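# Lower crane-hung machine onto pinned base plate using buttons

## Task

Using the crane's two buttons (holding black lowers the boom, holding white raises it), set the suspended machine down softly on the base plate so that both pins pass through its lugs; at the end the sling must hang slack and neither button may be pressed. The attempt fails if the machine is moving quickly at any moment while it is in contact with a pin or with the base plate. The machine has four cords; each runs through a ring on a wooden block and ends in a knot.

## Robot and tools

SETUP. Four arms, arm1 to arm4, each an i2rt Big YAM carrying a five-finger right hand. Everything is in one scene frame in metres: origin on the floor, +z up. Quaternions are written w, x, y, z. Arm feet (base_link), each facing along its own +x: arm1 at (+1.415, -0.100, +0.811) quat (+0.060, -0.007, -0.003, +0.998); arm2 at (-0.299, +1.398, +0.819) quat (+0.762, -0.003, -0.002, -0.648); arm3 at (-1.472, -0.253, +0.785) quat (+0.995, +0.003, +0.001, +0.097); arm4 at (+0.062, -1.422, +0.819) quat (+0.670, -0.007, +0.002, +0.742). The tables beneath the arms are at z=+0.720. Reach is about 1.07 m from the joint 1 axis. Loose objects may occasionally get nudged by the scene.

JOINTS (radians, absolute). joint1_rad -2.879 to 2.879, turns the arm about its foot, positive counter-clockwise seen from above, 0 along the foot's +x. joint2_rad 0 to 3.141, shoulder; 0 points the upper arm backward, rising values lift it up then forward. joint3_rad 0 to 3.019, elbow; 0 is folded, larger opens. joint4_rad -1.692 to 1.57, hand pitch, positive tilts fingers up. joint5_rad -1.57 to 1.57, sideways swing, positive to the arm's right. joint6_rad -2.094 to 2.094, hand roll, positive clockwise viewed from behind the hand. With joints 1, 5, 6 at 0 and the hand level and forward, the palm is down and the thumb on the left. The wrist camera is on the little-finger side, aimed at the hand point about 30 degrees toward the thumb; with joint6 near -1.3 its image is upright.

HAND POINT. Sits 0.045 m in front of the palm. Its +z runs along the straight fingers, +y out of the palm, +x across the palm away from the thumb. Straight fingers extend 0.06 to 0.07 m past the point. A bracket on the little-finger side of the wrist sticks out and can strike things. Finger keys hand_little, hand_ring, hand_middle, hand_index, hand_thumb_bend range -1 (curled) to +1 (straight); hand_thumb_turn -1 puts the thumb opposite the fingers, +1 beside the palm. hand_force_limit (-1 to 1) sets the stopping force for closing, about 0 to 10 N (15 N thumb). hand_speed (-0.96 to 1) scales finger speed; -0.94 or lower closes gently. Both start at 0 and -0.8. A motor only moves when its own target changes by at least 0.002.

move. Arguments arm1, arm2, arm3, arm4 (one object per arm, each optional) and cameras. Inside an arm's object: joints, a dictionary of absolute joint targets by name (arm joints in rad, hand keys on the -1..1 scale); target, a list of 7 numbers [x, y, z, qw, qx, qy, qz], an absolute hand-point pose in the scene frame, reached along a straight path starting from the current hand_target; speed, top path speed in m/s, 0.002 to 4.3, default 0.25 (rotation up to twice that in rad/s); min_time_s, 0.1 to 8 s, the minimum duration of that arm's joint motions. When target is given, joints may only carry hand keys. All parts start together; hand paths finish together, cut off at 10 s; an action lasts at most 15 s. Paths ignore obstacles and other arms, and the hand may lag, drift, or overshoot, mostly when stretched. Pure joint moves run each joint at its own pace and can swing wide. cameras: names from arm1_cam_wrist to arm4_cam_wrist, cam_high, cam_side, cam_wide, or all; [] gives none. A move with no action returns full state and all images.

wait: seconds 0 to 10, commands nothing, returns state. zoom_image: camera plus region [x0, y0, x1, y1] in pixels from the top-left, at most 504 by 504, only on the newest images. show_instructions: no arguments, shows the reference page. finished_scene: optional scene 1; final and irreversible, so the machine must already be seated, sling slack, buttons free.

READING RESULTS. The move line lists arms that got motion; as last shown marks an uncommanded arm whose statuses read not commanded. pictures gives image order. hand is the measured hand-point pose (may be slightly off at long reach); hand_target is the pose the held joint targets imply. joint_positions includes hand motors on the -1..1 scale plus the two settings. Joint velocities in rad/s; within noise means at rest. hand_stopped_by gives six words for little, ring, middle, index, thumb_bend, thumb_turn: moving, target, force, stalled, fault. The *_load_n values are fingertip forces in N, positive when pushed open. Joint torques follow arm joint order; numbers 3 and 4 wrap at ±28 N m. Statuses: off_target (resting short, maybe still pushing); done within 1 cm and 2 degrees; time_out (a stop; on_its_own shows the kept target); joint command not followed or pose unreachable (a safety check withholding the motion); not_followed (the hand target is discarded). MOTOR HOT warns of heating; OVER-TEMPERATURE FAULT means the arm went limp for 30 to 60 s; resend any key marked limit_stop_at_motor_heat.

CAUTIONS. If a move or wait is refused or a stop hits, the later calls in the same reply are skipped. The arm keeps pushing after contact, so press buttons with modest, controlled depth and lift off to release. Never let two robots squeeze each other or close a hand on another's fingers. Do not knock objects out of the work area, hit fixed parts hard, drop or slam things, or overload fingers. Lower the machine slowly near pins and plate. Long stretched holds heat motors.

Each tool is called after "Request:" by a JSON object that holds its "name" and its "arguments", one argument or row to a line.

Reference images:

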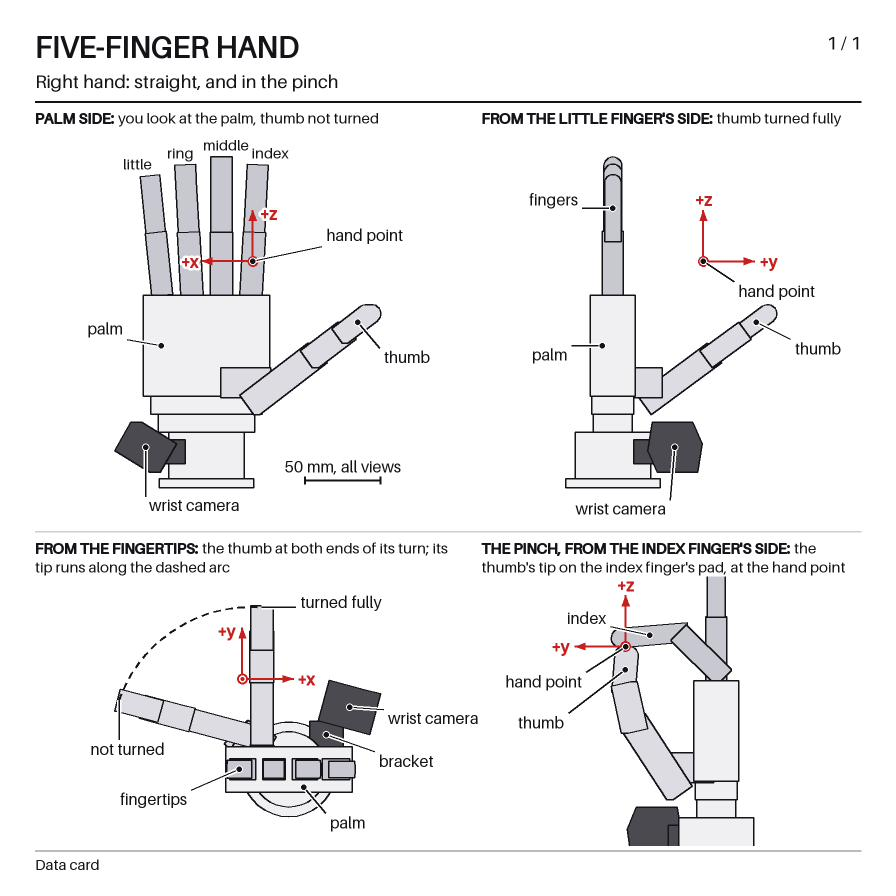

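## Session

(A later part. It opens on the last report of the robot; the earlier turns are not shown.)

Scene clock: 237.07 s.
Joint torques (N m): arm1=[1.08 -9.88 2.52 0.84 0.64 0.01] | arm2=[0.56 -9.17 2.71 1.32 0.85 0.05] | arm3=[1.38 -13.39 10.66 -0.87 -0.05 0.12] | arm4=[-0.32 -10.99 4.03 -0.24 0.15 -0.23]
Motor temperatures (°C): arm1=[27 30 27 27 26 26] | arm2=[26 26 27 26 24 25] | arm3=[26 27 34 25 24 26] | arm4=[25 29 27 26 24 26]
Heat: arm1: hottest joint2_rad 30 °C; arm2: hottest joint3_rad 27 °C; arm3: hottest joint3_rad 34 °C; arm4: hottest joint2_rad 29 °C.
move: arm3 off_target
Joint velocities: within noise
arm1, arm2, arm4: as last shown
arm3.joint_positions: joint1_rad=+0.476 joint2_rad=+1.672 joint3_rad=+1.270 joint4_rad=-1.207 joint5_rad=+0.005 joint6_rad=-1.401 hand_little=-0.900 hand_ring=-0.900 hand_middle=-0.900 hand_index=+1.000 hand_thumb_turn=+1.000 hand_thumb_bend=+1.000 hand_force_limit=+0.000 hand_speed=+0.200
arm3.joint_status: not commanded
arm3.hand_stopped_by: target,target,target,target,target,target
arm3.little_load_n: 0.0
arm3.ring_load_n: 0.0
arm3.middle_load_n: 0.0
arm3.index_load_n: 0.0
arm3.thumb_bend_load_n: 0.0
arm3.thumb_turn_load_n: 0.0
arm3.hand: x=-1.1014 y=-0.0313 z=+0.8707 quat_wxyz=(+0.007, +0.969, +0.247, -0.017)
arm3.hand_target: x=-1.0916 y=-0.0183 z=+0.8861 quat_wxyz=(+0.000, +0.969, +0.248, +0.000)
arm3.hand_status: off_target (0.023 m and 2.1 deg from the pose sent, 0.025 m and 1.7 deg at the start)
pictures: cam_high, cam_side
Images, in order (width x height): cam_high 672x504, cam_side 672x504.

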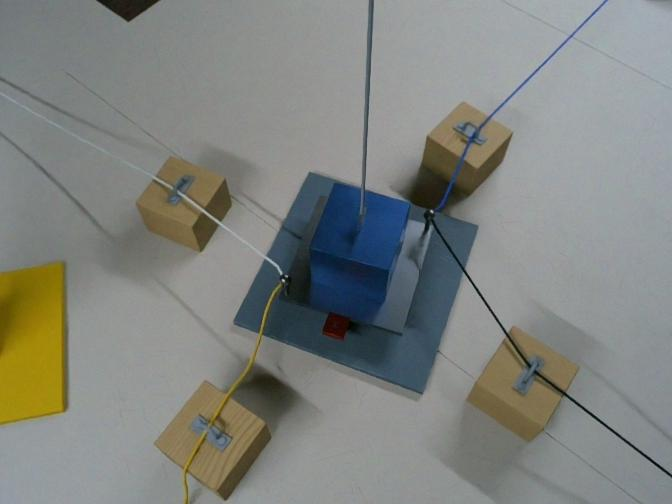

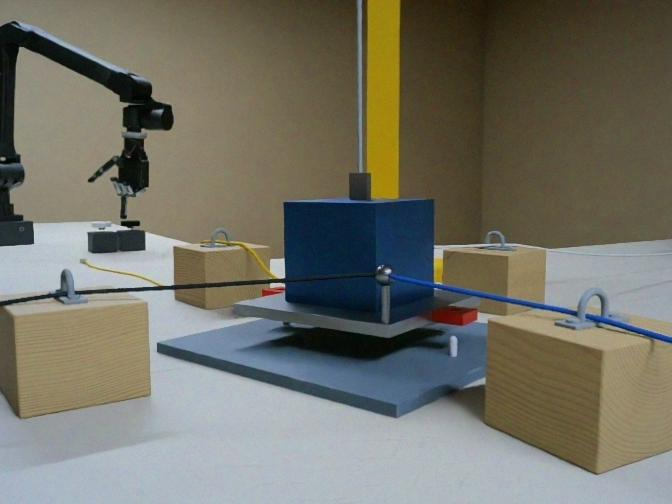

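Request:
{"name": "move", "arguments": {
  "arm1": {"target":[1.028,-0.031,0.783,0.565,-0.7776,-0.223,0.162],"speed":0.02},
  "arm2": {"target":[-0.157,1.039,0.780,-0.1322,0.182,0.7882,-0.5726],"speed":0.02},
  "arm4": {"target":[0.0608,-1.149,0.812,0.2164,0.9763,0,0],"speed":0.02},
  "cameras": ["cam_side","cam_high","arm4_cam_wrist"]
}}

Request:
{"name": "zoom_image", "arguments": {
  "camera": "cam_high",
  "region": [220, 150, 490, 400]
}}

Request:
{"name": "zoom_image", "arguments": {
  "camera": "cam_side",
  "region": [390, 280, 500, 370]
}}

Request:
{"name": "zoom_image", "arguments": {
  "camera": "cam_side",
  "region": [230, 270, 340, 360]
}}

Scene clock: 244.97 s.
Joint torques (N m): arm1=[1.2 -9.7 2.14 0.73 0.69 0.07] | arm2=[0.5 -9.11 2.66 1.28 0.86 0.04] | arm3=[1.38 -13.39 10.65 -0.88 -0.05 0.12] | arm4=[-0.44 -10.58 3.62 -0.38 0.18 -0.28]
Motor temperatures (°C): arm1=[27 30 27 27 26 26] | arm2=[26 26 27 26 24 24] | arm3=[26 27 34 25 24 26] | arm4=[25 30 27 26 24 26]
Heat: arm1: hottest joint2_rad 30 °C; arm2: hottest joint3_rad 27 °C; arm3: hottest joint3_rad 34 °C; arm4: hottest joint2_rad 30 °C.
move: arm1 done; arm2 done; arm4 done
Joint velocities: within noise
arm1.joint_positions: joint1_rad=+0.315 joint2_rad=+1.623 joint3_rad=+0.368 joint4_rad=+0.529 joint5_rad=+1.093 joint6_rad=+0.692 hand_little=+1.000 hand_ring=+1.000 hand_middle=+0.350 hand_index=-0.011 hand_thumb_turn=-0.930 hand_thumb_bend=+0.101 hand_force_limit=-0.200 hand_speed=-0.900
arm1.joint_status: not commanded
arm1.hand_stopped_by: target,target,target,force,target,target
arm1.little_load_n: 0.0
arm1.ring_load_n: 0.0
arm1.middle_load_n: 0.0
arm1.index_load_n: 6.0
arm1.thumb_bend_load_n: 1.5
arm1.thumb_turn_load_n: -0.5
arm1.hand: x=+1.0203 y=-0.0308 z=+0.7829 quat_wxyz=(-0.564, +0.778, +0.220, -0.166)
arm1.hand_target: x=+1.0279 y=-0.0309 z=+0.7828 quat_wxyz=(-0.565, +0.778, +0.223, -0.162)
arm1.hand_status: done (0.008 m and 0.5 deg from the pose sent, 0.009 m and 0.2 deg at the start)
arm2.joint_positions: joint1_rad=+0.592 joint2_rad=+1.694 joint3_rad=+0.344 joint4_rad=+0.581 joint5_rad=+1.093 joint6_rad=+0.691 hand_little=+1.000 hand_ring=+1.000 hand_middle=+0.350 hand_index=-0.021 hand_thumb_turn=-0.930 hand_thumb_bend=+0.100 hand_force_limit=-0.200 hand_speed=-0.900
arm2.joint_status: not commanded
arm2.hand_stopped_by: target,target,target,force,target,target
arm2.little_load_n: 0.0
arm2.ring_load_n: -0.5
arm2.middle_load_n: 0.0
arm2.index_load_n: 2.5
arm2.thumb_bend_load_n: 1.0
arm2.thumb_turn_load_n: 0.0
arm2.hand: x=-0.1599 y=+1.0383 z=+0.7749 quat_wxyz=(+0.138, -0.179, -0.791, +0.569)
arm2.hand_target: x=-0.1571 y=+1.0390 z=+0.7798 quat_wxyz=(+0.132, -0.182, -0.788, +0.573)
arm2.hand_status: done (0.006 m and 0.9 deg from the pose sent, 0.007 m and 0.9 deg at the start)
arm3: as last shown
arm3.thumb_bend_load_n: -0.5
arm4.joint_positions: joint1_rad=-0.165 joint2_rad=+1.802 joint3_rad=+1.019 joint4_rad=-1.207 joint5_rad=+0.020 joint6_rad=-0.051 hand_little=+1.000 hand_ring=+1.000 hand_middle=+1.000 hand_index=+1.000 hand_thumb_turn=+1.000 hand_thumb_bend=+1.000 hand_force_limit=-0.200 hand_speed=+0.200
arm4.joint_status: not commanded
arm4.hand_stopped_by: target,target,target,target,target,target
arm4.little_load_n: 0.0
arm4.ring_load_n: 0.0
arm4.middle_load_n: 0.0
arm4.index_load_n: 0.0
arm4.thumb_bend_load_n: -0.5
arm4.thumb_turn_load_n: 0.0
arm4.hand: x=+0.0566 y=-1.1420 z=+0.8093 quat_wxyz=(+0.214, +0.977, -0.005, +0.001)
arm4.hand_target: x=+0.0606 y=-1.1490 z=+0.8119 quat_wxyz=(+0.217, +0.976, +0.000, +0.000)
arm4.hand_status: done (0.009 m and 0.6 deg from the pose sent, 0.014 m and 0.5 deg at the start)
pictures: arm4_cam_wrist, cam_high, cam_side
Images, in order (width x height): arm4_cam_wrist 616x616, cam_high 672x504, cam_side 672x504.

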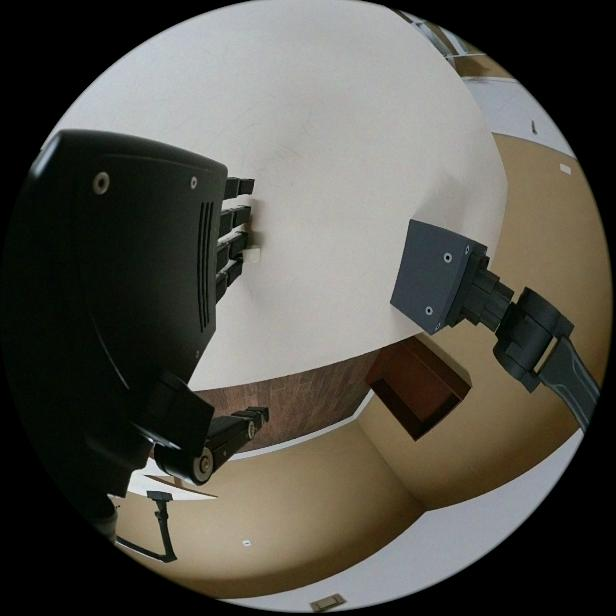

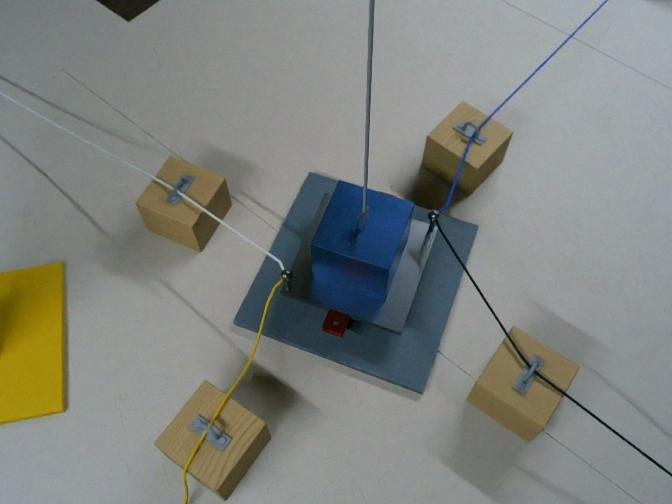

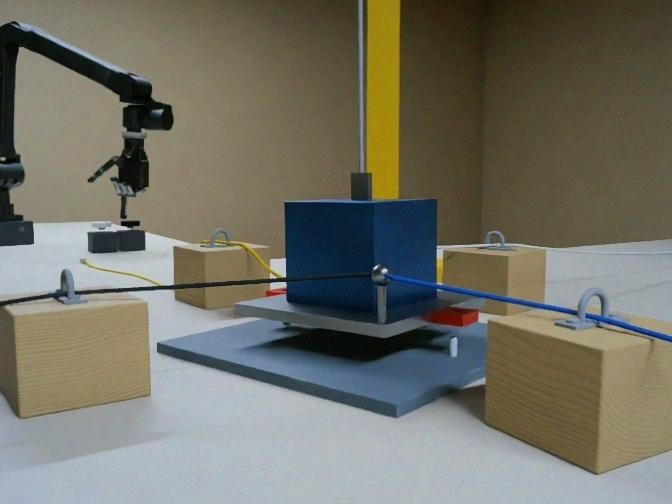

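Scaled by 1.867 from the camera's image (finer frame: 960x720).

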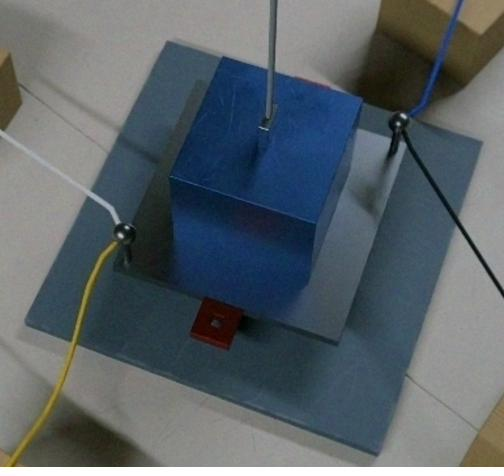

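Scaled by 4.582 from the camera's image (finer frame: 960x720).

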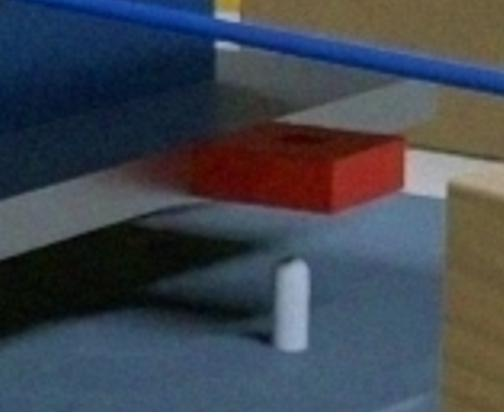

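Scaled by 4.582 from the camera's image (finer frame: 960x720).

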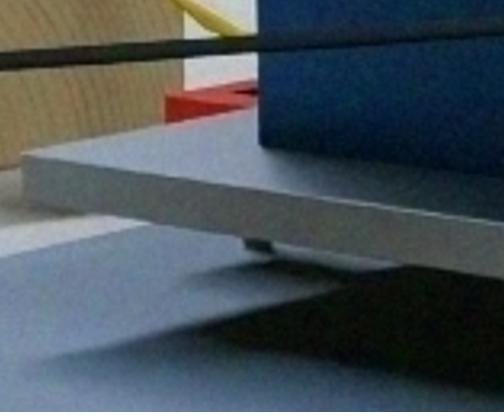

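Request:
{"name": "move", "arguments": {
  "arm4": {"target":[0.0615,-1.156,0.812,0.2164,0.9763,0,0],"speed":0.02}
}}

Request:
{"name": "move", "arguments": {
  "arm3": {"target":[-1.094,-0.020,0.836,0,0.9689,0.2474,0],"speed":0.15}
}}

Request:
{"name": "move", "arguments": {
  "arm3": {"target":[-1.091,-0.018,0.886,0,0.9689,0.2474,0],"speed":0.15},
  "cameras": ["cam_side","cam_high"]
}}

Request:
{"name": "zoom_image", "arguments": {
  "camera": "cam_high",
  "region": [220, 150, 490, 400]
}}

Request:
{"name": "zoom_image", "arguments": {
  "camera": "cam_side",
  "region": [390, 280, 500, 370]
}}

Request:
{"name": "zoom_image", "arguments": {
  "camera": "cam_side",
  "region": [230, 270, 340, 360]
}}

Scene clock: 247.50 s.
Joint torques (N m): arm1=[1.38 -9.99 2.17 0.79 0.67 -0.02] | arm2=[0.44 -9.11 2.66 1.28 0.86 0.05] | arm3=[1.38 -13.45 10.66 -0.9 -0.05 0.12] | arm4=[-0.38 -10.4 3.41 -0.5 0.21 -0.3]
Motor temperatures (°C): arm1=[27 30 27 27 26 26] | arm2=[26 26 27 26 24 24] | arm3=[26 27 34 25 24 26] | arm4=[25 30 27 26 24 26]
Heat: arm1: hottest joint2_rad 30 °C; arm2: hottest joint3_rad 27 °C; arm3: hottest joint3_rad 34 °C; arm4: hottest joint2_rad 30 °C.
move: arm4 off_target
Joint velocities: within noise
arm1, arm2, arm3: as last shown
arm1.joint_positions: joint1_rad=+0.315 joint2_rad=+1.622 joint3_rad=+0.368 joint4_rad=+0.529 joint5_rad=+1.093 joint6_rad=+0.694 hand_little=+1.000 hand_ring=+1.000 hand_middle=+0.350 hand_index=-0.011 hand_thumb_turn=-0.930 hand_thumb_bend=+0.101 hand_force_limit=-0.200 hand_speed=-0.900
arm1.index_load_n: 6.5
arm1.thumb_bend_load_n: 2.0
arm1.hand: x=+1.0202 y=-0.0308 z=+0.7831 quat_wxyz=(-0.564, +0.779, +0.219, -0.166)
arm1.hand_target: x=+1.0279 y=-0.0309 z=+0.7829 quat_wxyz=(-0.565, +0.778, +0.223, -0.162)
arm2.joint_positions: joint1_rad=+0.592 joint2_rad=+1.694 joint3_rad=+0.344 joint4_rad=+0.581 joint5_rad=+1.093 joint6_rad=+0.692 hand_little=+1.000 hand_ring=+1.000 hand_middle=+0.350 hand_index=-0.021 hand_thumb_turn=-0.930 hand_thumb_bend=+0.100 hand_force_limit=-0.200 hand_speed=-0.900
arm2.ring_load_n: 0.0
arm2.hand: x=-0.1599 y=+1.0382 z=+0.7751 quat_wxyz=(+0.138, -0.179, -0.790, +0.569)
arm2.hand_target: x=-0.1571 y=+1.0389 z=+0.7799 quat_wxyz=(+0.132, -0.182, -0.788, +0.573)
arm3.thumb_bend_load_n: 0.0
arm4.joint_positions: joint1_rad=-0.168 joint2_rad=+1.786 joint3_rad=+1.001 joint4_rad=-1.195 joint5_rad=+0.020 joint6_rad=-0.052 hand_little=+1.000 hand_ring=+1.000 hand_middle=+1.000 hand_index=+1.000 hand_thumb_turn=+1.000 hand_thumb_bend=+1.000 hand_force_limit=-0.200 hand_speed=+0.200
arm4.joint_status: not commanded
arm4.hand_stopped_by: target,target,target,target,target,target
arm4.little_load_n: 0.0
arm4.ring_load_n: 0.0
arm4.middle_load_n: 0.5
arm4.index_load_n: 0.5
arm4.thumb_bend_load_n: 0.0
arm4.thumb_turn_load_n: 0.0
arm4.hand: x=+0.0574 y=-1.1456 z=+0.8094 quat_wxyz=(+0.209, +0.978, -0.006, +0.001)
arm4.hand_target: x=+0.0613 y=-1.1559 z=+0.8119 quat_wxyz=(+0.216, +0.976, +0.000, +0.000)
arm4.hand_status: off_target (0.011 m and 1.1 deg from the pose sent, 0.015 m and 0.6 deg at the start)
pictures: none

Scene clock: 248.47 s.
Joint torques (N m): arm1=[1.08 -9.52 2.22 0.73 0.69 0] | arm2=[0.56 -9.11 2.66 1.28 0.86 0.05] | arm3=[1.38 -10.64 5.65 0.81 -0.01 0.11] | arm4=[-0.5 -10.58 3.38 -0.51 0.2 -0.29]
Motor temperatures (°C): arm1=[27 30 27 27 26 26] | arm2=[26 26 27 26 24 24] | arm3=[26 27 34 25 24 26] | arm4=[25 30 27 26 24 26]
Heat: arm1: hottest joint2_rad 30 °C; arm2: hottest joint3_rad 27 °C; arm3: hottest joint3_rad 34 °C; arm4: hottest joint2_rad 30 °C.
move: arm3 off_target
Joint velocities: within noise
arm1, arm2, arm4: as last shown
arm1.thumb_bend_load_n: 1.5
arm1.hand: x=+1.0201 y=-0.0308 z=+0.7831 quat_wxyz=(-0.564, +0.779, +0.219, -0.166)
arm1.hand_target: x=+1.0279 y=-0.0309 z=+0.7828 quat_wxyz=(-0.565, +0.778, +0.223, -0.162)
arm2.index_load_n: 3.0
arm2.thumb_bend_load_n: 0.5
arm3.joint_positions: joint1_rad=+0.476 joint2_rad=+1.678 joint3_rad=+1.258 joint4_rad=-1.123 joint5_rad=+0.005 joint6_rad=-1.401 hand_little=-0.900 hand_ring=-0.900 hand_middle=-0.900 hand_index=+1.000 hand_thumb_turn=+1.000 hand_thumb_bend=+1.000 hand_force_limit=+0.000 hand_speed=+0.200
arm3.joint_status: not commanded
arm3.hand_stopped_by: target,target,target,target,target,target
arm3.little_load_n: 0.0
arm3.ring_load_n: 0.0
arm3.middle_load_n: 0.5
arm3.index_load_n: 0.0
arm3.thumb_bend_load_n: 0.0
arm3.thumb_turn_load_n: 0.0
arm3.hand: x=-1.0880 y=-0.0203 z=+0.8610 quat_wxyz=(-0.007, +0.969, +0.247, +0.014)
arm3.hand_target: x=-1.0947 y=-0.0207 z=+0.8370 quat_wxyz=(+0.000, +0.969, +0.247, +0.000)
arm3.hand_status: off_target (0.026 m and 1.7 deg from the pose sent, 0.037 m and 2.1 deg at the start)
arm4.middle_load_n: 0.0
pictures: none

Scene clock: 249.43 s.
Joint torques (N m): arm1=[0.97 -9.52 2.28 0.73 0.68 0] | arm2=[0.5 -9.11 2.65 1.28 0.86 0.05] | arm3=[1.32 -13.45 10.65 -0.91 -0.04 0.13] | arm4=[-0.44 -10.46 3.41 -0.54 0.2 -0.3]
Motor temperatures (°C): arm1=[27 30 27 27 26 26] | arm2=[26 26 27 26 24 24] | arm3=[26 27 34 25 24 26] | arm4=[25 30 27 26 24 26]
Heat: arm1: hottest joint2_rad 30 °C; arm2: hottest joint3_rad 27 °C; arm3: hottest joint3_rad 34 °C; arm4: hottest joint2_rad 30 °C.
move: arm3 off_target
Joint velocities: within noise
arm1, arm2, arm4: as last shown
arm2.index_load_n: 2.5
arm2.thumb_bend_load_n: 1.0
arm3.joint_positions: joint1_rad=+0.476 joint2_rad=+1.672 joint3_rad=+1.270 joint4_rad=-1.207 joint5_rad=+0.005 joint6_rad=-1.401 hand_little=-0.900 hand_ring=-0.900 hand_middle=-0.900 hand_index=+1.000 hand_thumb_turn=+1.000 hand_thumb_bend=+1.000 hand_force_limit=+0.000 hand_speed=+0.200
arm3.joint_status: not commanded
arm3.hand_stopped_by: target,target,target,target,target,target
arm3.little_load_n: 0.0
arm3.ring_load_n: 0.5
arm3.middle_load_n: 0.0
arm3.index_load_n: 0.0
arm3.thumb_bend_load_n: -0.5
arm3.thumb_turn_load_n: 0.0
arm3.hand: x=-1.1015 y=-0.0312 z=+0.8707 quat_wxyz=(+0.007, +0.969, +0.248, -0.017)
arm3.hand_target: x=-1.0915 y=-0.0184 z=+0.8862 quat_wxyz=(+0.000, +0.969, +0.248, +0.000)
arm3.hand_status: off_target (0.023 m and 2.1 deg from the pose sent, 0.025 m and 1.7 deg at the start)
arm4.index_load_n: 0.0
pictures: cam_high, cam_side
Images, in order (width x height): cam_high 672x504, cam_side 672x504.

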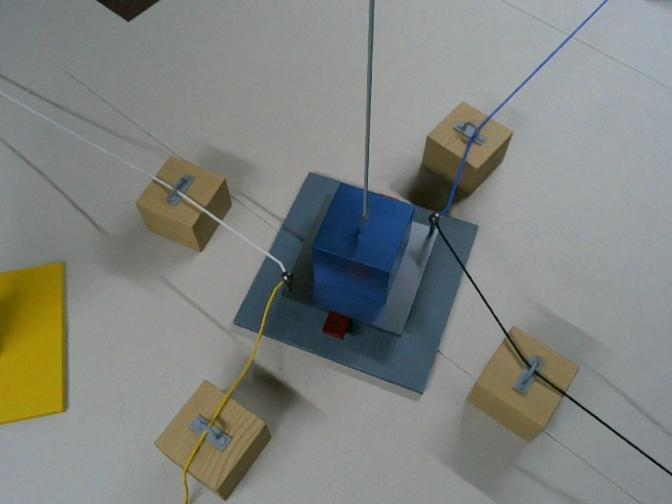

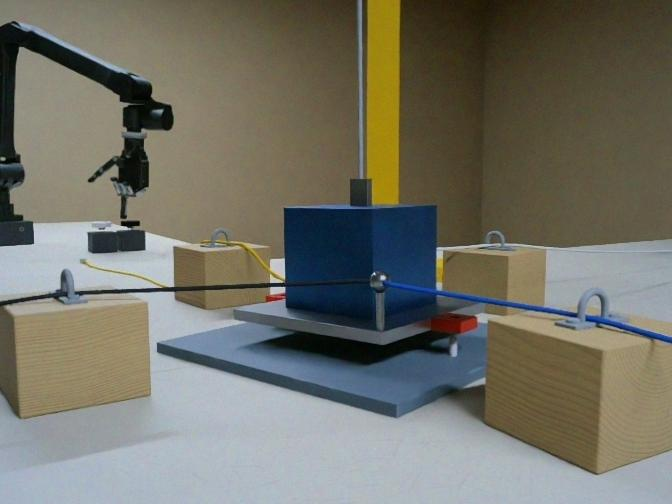

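Scaled by 1.867 from the camera's image (finer frame: 960x720).

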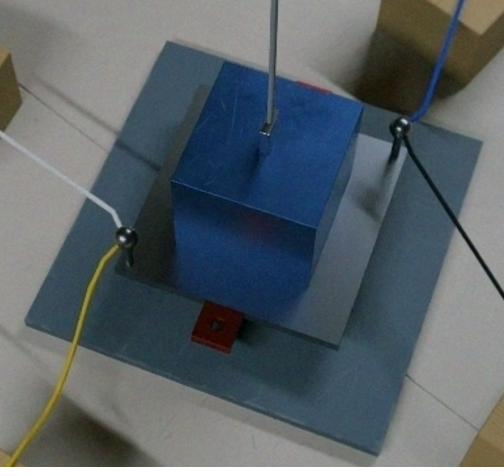

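Scaled by 4.582 from the camera's image (finer frame: 960x720).

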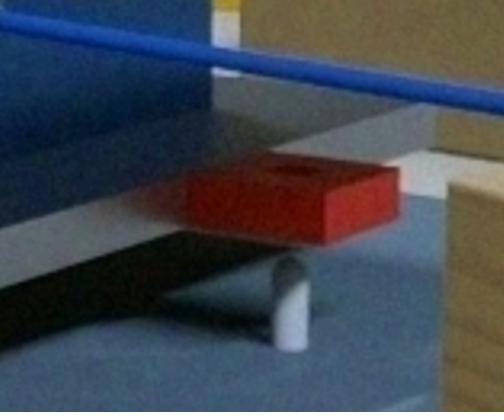

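Scaled by 4.582 from the camera's image (finer frame: 960x720).

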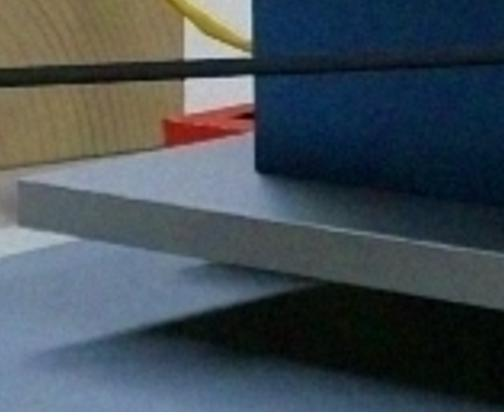

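Request:
{"name": "move", "arguments": {
  "cameras": ["cam_high","cam_side"]
}}

Request:
{"name": "zoom_image", "arguments": {
  "camera": "cam_high",
  "region": [220, 150, 490, 400]
}}

Request:
{"name": "zoom_image", "arguments": {
  "camera": "cam_side",
  "region": [390, 280, 500, 370]
}}

Request:
{"name": "zoom_image", "arguments": {
  "camera": "cam_side",
  "region": [230, 270, 340, 360]
}}

Scene clock: 252.10 s.
Joint torques (N m): arm1=[0.91 -9.64 2.22 0.69 0.69 0.01] | arm2=[0.56 -9.11 2.66 1.28 0.86 0.05] | arm3=[1.38 -13.45 10.65 -0.91 -0.04 0.12] | arm4=[-0.5 -10.52 3.4 -0.53 0.2 -0.3]
Motor temperatures (°C): arm1=[27 30 27 27 26 26] | arm2=[26 26 27 26 24 24] | arm3=[26 27 33 25 24 26] | arm4=[25 29 27 26 24 26]
Heat: arm1: hottest joint2_rad 30 °C; arm2: hottest joint3_rad 27 °C; arm3: hottest joint3_rad 33 °C; arm4: hottest joint2_rad 29 °C.
Joint velocities: within noise
arm1.joint_positions: joint1_rad=+0.315 joint2_rad=+1.622 joint3_rad=+0.368 joint4_rad=+0.529 joint5_rad=+1.093 joint6_rad=+0.694 hand_little=+1.000 hand_ring=+1.000 hand_middle=+0.350 hand_index=-0.011 hand_thumb_turn=-0.930 hand_thumb_bend=+0.101 hand_force_limit=-0.200 hand_speed=-0.900
arm1.joint_status: not commanded
arm1.hand_stopped_by: target,target,target,force,target,target
arm1.little_load_n: -0.5
arm1.ring_load_n: 0.0
arm1.middle_load_n: 0.0
arm1.index_load_n: 6.5
arm1.thumb_bend_load_n: 2.0
arm1.thumb_turn_load_n: -0.5
arm1.hand: x=+1.0201 y=-0.0308 z=+0.7831 quat_wxyz=(-0.564, +0.779, +0.219, -0.166) (m; scene frame)
arm1.hand_target: x=+1.0279 y=-0.0309 z=+0.7828 quat_wxyz=(-0.565, +0.778, +0.223, -0.162) (m; scene frame)
arm1.hand_status: not commanded
arm2.joint_positions: joint1_rad=+0.592 joint2_rad=+1.694 joint3_rad=+0.344 joint4_rad=+0.581 joint5_rad=+1.093 joint6_rad=+0.692 hand_little=+1.000 hand_ring=+1.000 hand_middle=+0.350 hand_index=-0.021 hand_thumb_turn=-0.930 hand_thumb_bend=+0.100 hand_force_limit=-0.200 hand_speed=-0.900
arm2.joint_status: not commanded
arm2.hand_stopped_by: target,target,target,force,target,target
arm2.little_load_n: 0.0
arm2.ring_load_n: 0.0
arm2.middle_load_n: 0.0
arm2.index_load_n: 3.0
arm2.thumb_bend_load_n: 1.0
arm2.thumb_turn_load_n: 0.0
arm2.hand: x=-0.1599 y=+1.0382 z=+0.7751 quat_wxyz=(+0.138, -0.179, -0.790, +0.569) (m; scene frame)
arm2.hand_target: x=-0.1571 y=+1.0389 z=+0.7799 quat_wxyz=(+0.132, -0.182, -0.788, +0.573) (m; scene frame)
arm2.hand_status: not commanded
arm3.joint_positions: joint1_rad=+0.476 joint2_rad=+1.672 joint3_rad=+1.270 joint4_rad=-1.207 joint5_rad=+0.005 joint6_rad=-1.401 hand_little=-0.900 hand_ring=-0.900 hand_middle=-0.900 hand_index=+1.000 hand_thumb_turn=+1.000 hand_thumb_bend=+1.000 hand_force_limit=+0.000 hand_speed=+0.200
arm3.joint_status: not commanded
arm3.hand_stopped_by: target,target,target,target,target,target
arm3.little_load_n: 0.0
arm3.ring_load_n: 0.5
arm3.middle_load_n: 0.0
arm3.index_load_n: 0.0
arm3.thumb_bend_load_n: 0.0
arm3.thumb_turn_load_n: 0.0
arm3.hand: x=-1.1015 y=-0.0312 z=+0.8707 quat_wxyz=(+0.007, +0.969, +0.248, -0.017) (m; scene frame)
arm3.hand_target: x=-1.0915 y=-0.0184 z=+0.8862 quat_wxyz=(+0.000, +0.969, +0.248, +0.000) (m; scene frame)
arm3.hand_status: off_target (0.023 m and 2.1 deg from the pose sent, 0.025 m and 1.7 deg at the start)
arm4.joint_positions: joint1_rad=-0.168 joint2_rad=+1.786 joint3_rad=+1.001 joint4_rad=-1.195 joint5_rad=+0.020 joint6_rad=-0.052 hand_little=+1.000 hand_ring=+1.000 hand_middle=+1.000 hand_index=+1.000 hand_thumb_turn=+1.000 hand_thumb_bend=+1.000 hand_force_limit=-0.200 hand_speed=+0.200
arm4.joint_status: not commanded
arm4.hand_stopped_by: target,target,target,target,target,target
arm4.little_load_n: 0.0
arm4.ring_load_n: 0.0
arm4.middle_load_n: 0.0
arm4.index_load_n: 0.0
arm4.thumb_bend_load_n: 0.0
arm4.thumb_turn_load_n: 0.0
arm4.hand: x=+0.0574 y=-1.1456 z=+0.8094 quat_wxyz=(+0.209, +0.978, -0.006, +0.001) (m; scene frame)
arm4.hand_target: x=+0.0613 y=-1.1559 z=+0.8119 quat_wxyz=(+0.216, +0.976, +0.000, +0.000) (m; scene frame)
arm4.hand_status: not commanded
pictures: cam_high, cam_side
Images, in order (width x height): cam_high 672x504, cam_side 672x504.

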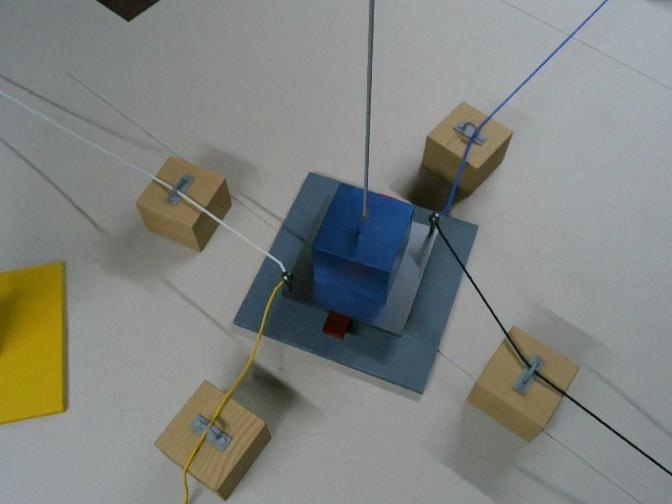

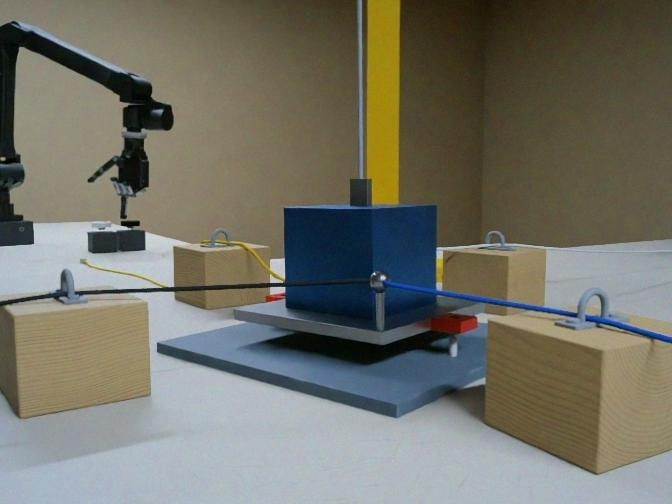

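Scaled by 1.867 from the camera's image (finer frame: 960x720).

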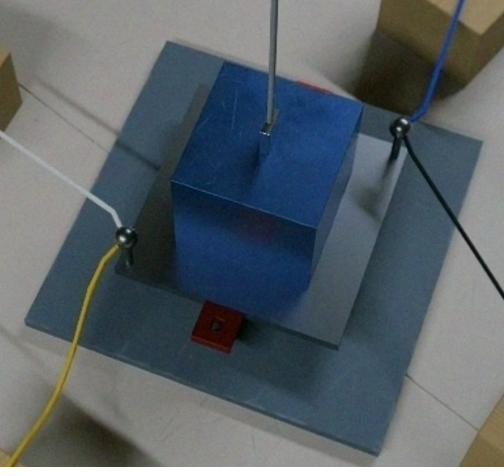

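Scaled by 4.582 from the camera's image (finer frame: 960x720).

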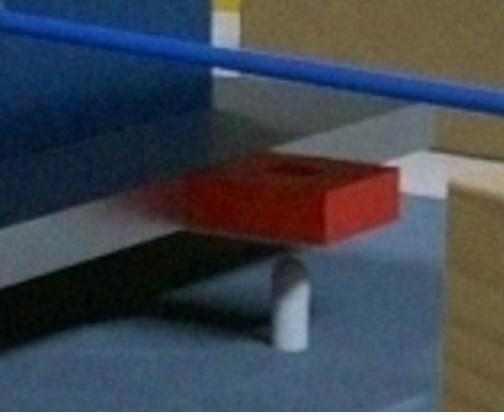

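Scaled by 4.582 from the camera's image (finer frame: 960x720).

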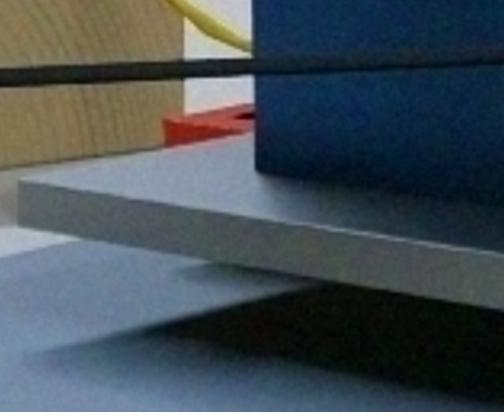

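Request:
{"name": "zoom_image", "arguments": {
  "camera": "cam_high",
  "region": [310, 300, 370, 350]
}}

Request:
{"name": "zoom_image", "arguments": {
  "camera": "cam_side",
  "region": [420, 300, 490, 370]
}}

Scaled by 8.400 from the camera's image (finer frame: 960x720).

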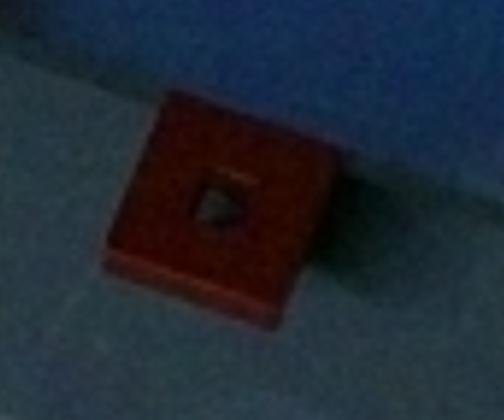

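Scaled by 7.200 from the camera's image (finer frame: 960x720).

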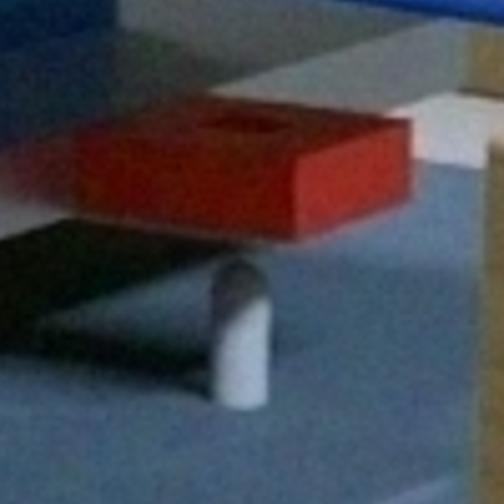

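Request:
{"name": "zoom_image", "arguments": {
  "camera": "cam_high",
  "region": [324, 312, 348, 336]
}}

Request:
{"name": "zoom_image", "arguments": {
  "camera": "cam_side",
  "region": [256, 280, 306, 320]
}}

Scaled by 21.000 from the camera's image (finer frame: 960x720).

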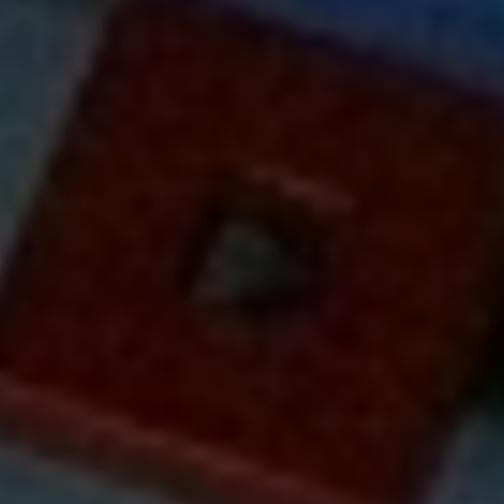

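Scaled by 10.080 from the camera's image (finer frame: 960x720).

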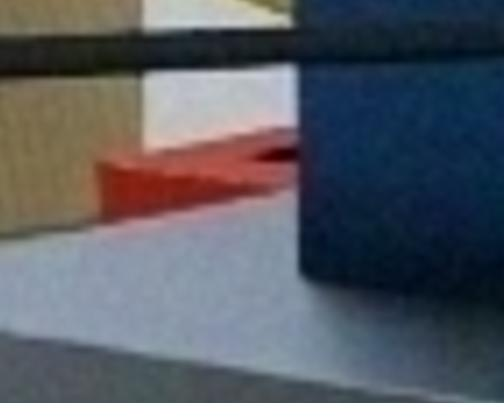

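Request:
{"name": "move", "arguments": {
  "arm3": {"target": [-1.094,-0.020,0.836,0,0.9689,0.2474,0], "speed": 0.15}
}}

Request:
{"name": "move", "arguments": {
  "arm3": {"target": [-1.091,-0.018,0.886,0,0.9689,0.2474,0], "speed": 0.15},
  "cameras": ["cam_high","cam_side"]
}}

Request:
{"name": "zoom_image", "arguments": {
  "camera": "cam_high",
  "region": [324, 312, 348, 336]
}}

Request:
{"name": "zoom_image", "arguments": {
  "camera": "cam_high",
  "region": [220, 150, 490, 400]
}}

Request:
{"name": "zoom_image", "arguments": {
  "camera": "cam_side",
  "region": [390, 280, 500, 370]
}}

Request:
{"name": "zoom_image", "arguments": {
  "camera": "cam_side",
  "region": [256, 280, 306, 320]
}}

Scene clock: 263.77 s.
Joint torques (N m): arm1=[1.2 -9.64 2.28 0.75 0.67 0.01] | arm2=[0.5 -9.05 2.66 1.28 0.86 0.05] | arm3=[1.44 -10.58 5.65 0.8 -0.01 0.11] | arm4=[-0.62 -10.52 3.45 -0.49 0.2 -0.28]
Motor temperatures (°C): arm1=[27 29 26 27 26 26] | arm2=[26 26 27 26 24 24] | arm3=[26 27 33 25 24 26] | arm4=[25 29 26 26 24 26]
Heat: arm1: hottest joint2_rad 29 °C; arm2: hottest joint3_rad 27 °C; arm3: hottest joint3_rad 33 °C; arm4: hottest joint2_rad 29 °C.
move: arm3 off_target
Joint velocities: within noise
arm1, arm2, arm4: as last shown
arm1.little_load_n: 0.0
arm1.index_load_n: 6.0
arm1.thumb_bend_load_n: 1.5
arm2.index_load_n: 2.5
arm3.joint_positions: joint1_rad=+0.477 joint2_rad=+1.678 joint3_rad=+1.258 joint4_rad=-1.123 joint5_rad=+0.005 joint6_rad=-1.401 hand_little=-0.900 hand_ring=-0.900 hand_middle=-0.900 hand_index=+1.000 hand_thumb_turn=+1.000 hand_thumb_bend=+1.000 hand_force_limit=+0.000 hand_speed=+0.200
arm3.joint_status: not commanded
arm3.hand_stopped_by: target,target,target,target,target,target
arm3.little_load_n: 0.0
arm3.ring_load_n: 0.0
arm3.middle_load_n: 0.0
arm3.index_load_n: -0.5
arm3.thumb_bend_load_n: 0.0
arm3.thumb_turn_load_n: 0.0
arm3.hand: x=-1.0881 y=-0.0201 z=+0.8610 quat_wxyz=(-0.007, +0.969, +0.248, +0.014)
arm3.hand_target: x=-1.0947 y=-0.0206 z=+0.8370 quat_wxyz=(+0.000, +0.969, +0.248, +0.000)
arm3.hand_status: off_target (0.026 m and 1.7 deg from the pose sent, 0.037 m and 2.1 deg at the start)
arm4.thumb_bend_load_n: -0.5
pictures: none

Scene clock: 264.73 s.
Joint torques (N m): arm1=[1.2 -9.52 2.28 0.7 0.69 0] | arm2=[0.56 -9.11 2.65 1.29 0.86 0.05] | arm3=[1.38 -13.39 10.65 -0.9 -0.05 0.11] | arm4=[-0.5 -10.52 3.4 -0.51 0.2 -0.28]
Motor temperatures (°C): arm1=[27 29 26 27 26 26] | arm2=[26 26 27 26 24 24] | arm3=[26 27 33 25 24 26] | arm4=[25 29 26 26 24 26]
Heat: arm1: hottest joint2_rad 29 °C; arm2: hottest joint3_rad 27 °C; arm3: hottest joint3_rad 33 °C; arm4: hottest joint2_rad 29 °C.
move: arm3 off_target
Joint velocities: within noise
arm1, arm2, arm4: as last shown
arm1.index_load_n: 6.5
arm1.thumb_bend_load_n: 2.0
arm2.little_load_n: 0.5
arm2.ring_load_n: -0.5
arm3.joint_positions: joint1_rad=+0.477 joint2_rad=+1.672 joint3_rad=+1.270 joint4_rad=-1.207 joint5_rad=+0.005 joint6_rad=-1.401 hand_little=-0.900 hand_ring=-0.900 hand_middle=-0.900 hand_index=+1.000 hand_thumb_turn=+1.000 hand_thumb_bend=+1.000 hand_force_limit=+0.000 hand_speed=+0.200
arm3.joint_status: not commanded
arm3.hand_stopped_by: target,target,target,target,target,target
arm3.little_load_n: 0.0
arm3.ring_load_n: 0.0
arm3.middle_load_n: 0.0
arm3.index_load_n: 0.0
arm3.thumb_bend_load_n: 0.0
arm3.thumb_turn_load_n: 0.0
arm3.hand: x=-1.1016 y=-0.0310 z=+0.8707 quat_wxyz=(+0.007, +0.969, +0.248, -0.017)
arm3.hand_target: x=-1.0916 y=-0.0183 z=+0.8861 quat_wxyz=(+0.000, +0.969, +0.248, +0.000)
arm3.hand_status: off_target (0.023 m and 2.1 deg from the pose sent, 0.025 m and 1.7 deg at the start)
arm4.thumb_bend_load_n: 0.0
Images, in order (width x height): cam_high 672x504, cam_side 672x504.

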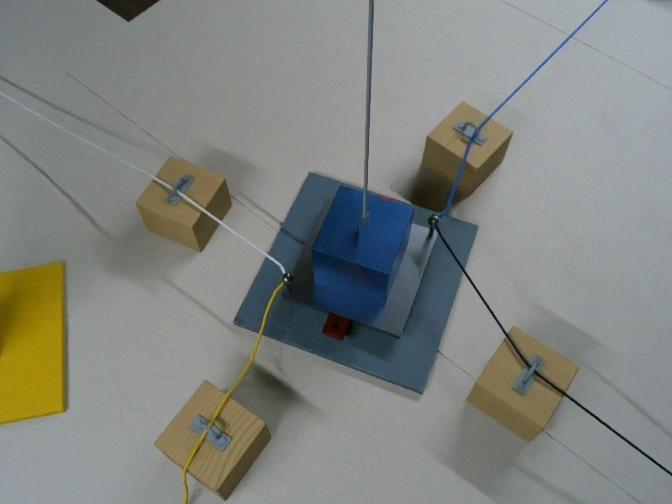

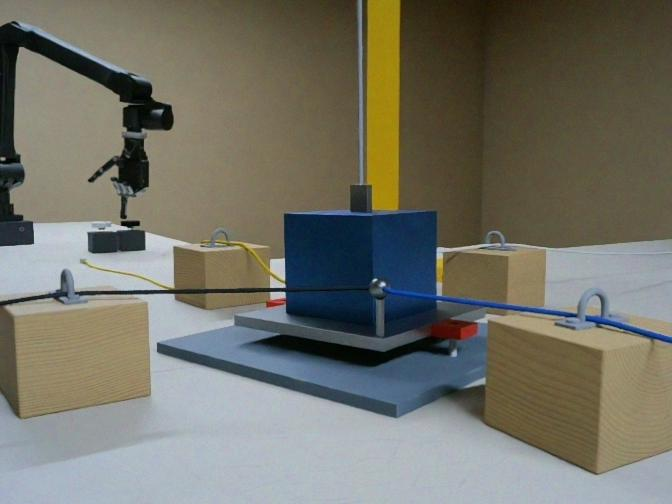

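Scaled by 21.000 from the camera's image (finer frame: 960x720).

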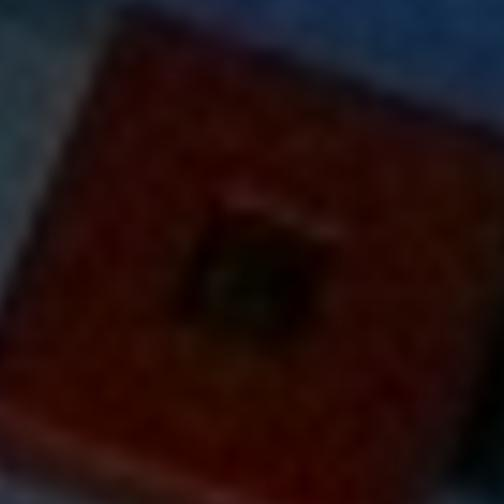

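Scaled by 1.867 from the camera's image (finer frame: 960x720).

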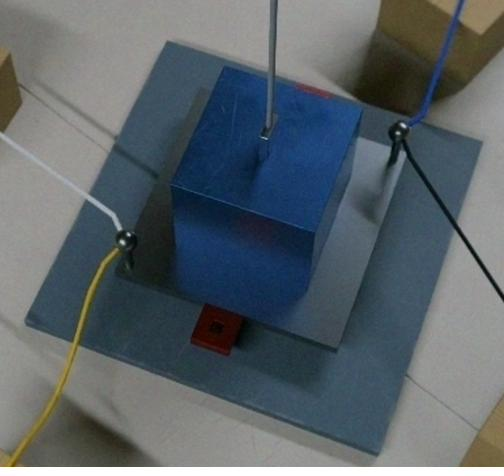

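Scaled by 4.582 from the camera's image (finer frame: 960x720).

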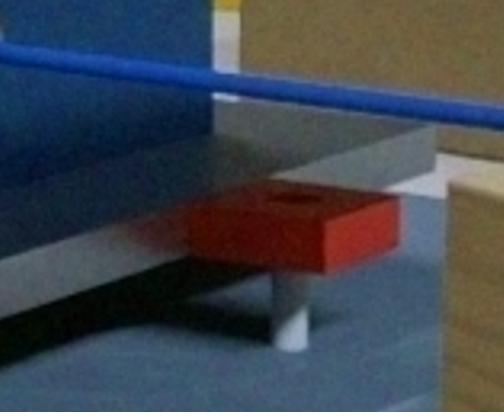

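Scaled by 10.080 from the camera's image (finer frame: 960x720).

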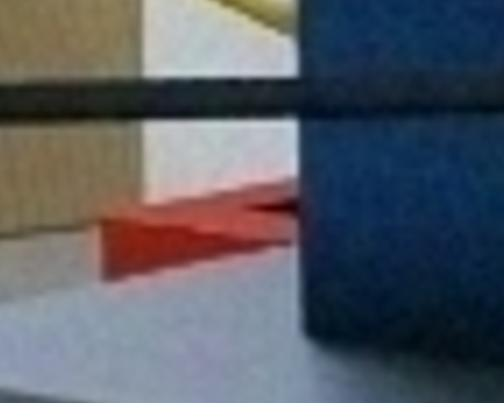

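Request:
{"name": "zoom_image", "arguments": {
  "camera": "cam_side",
  "region": [440, 315, 468, 343]
}}

Request:
{"name": "zoom_image", "arguments": {
  "camera": "cam_high",
  "region": [310, 300, 370, 350]
}}

Scaled by 18.000 from the camera's image (finer frame: 960x720).

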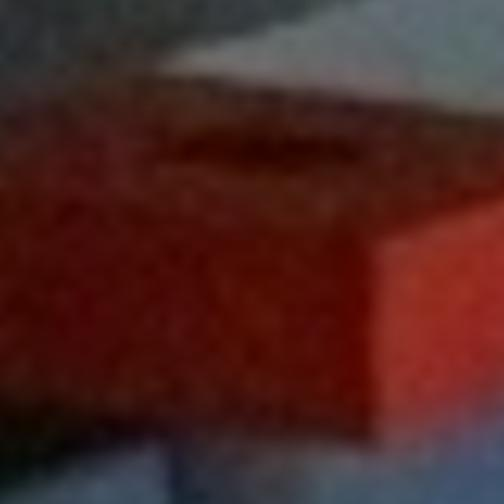

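Scaled by 8.400 from the camera's image (finer frame: 960x720).

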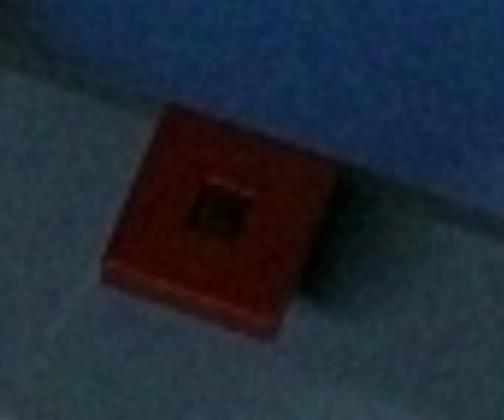

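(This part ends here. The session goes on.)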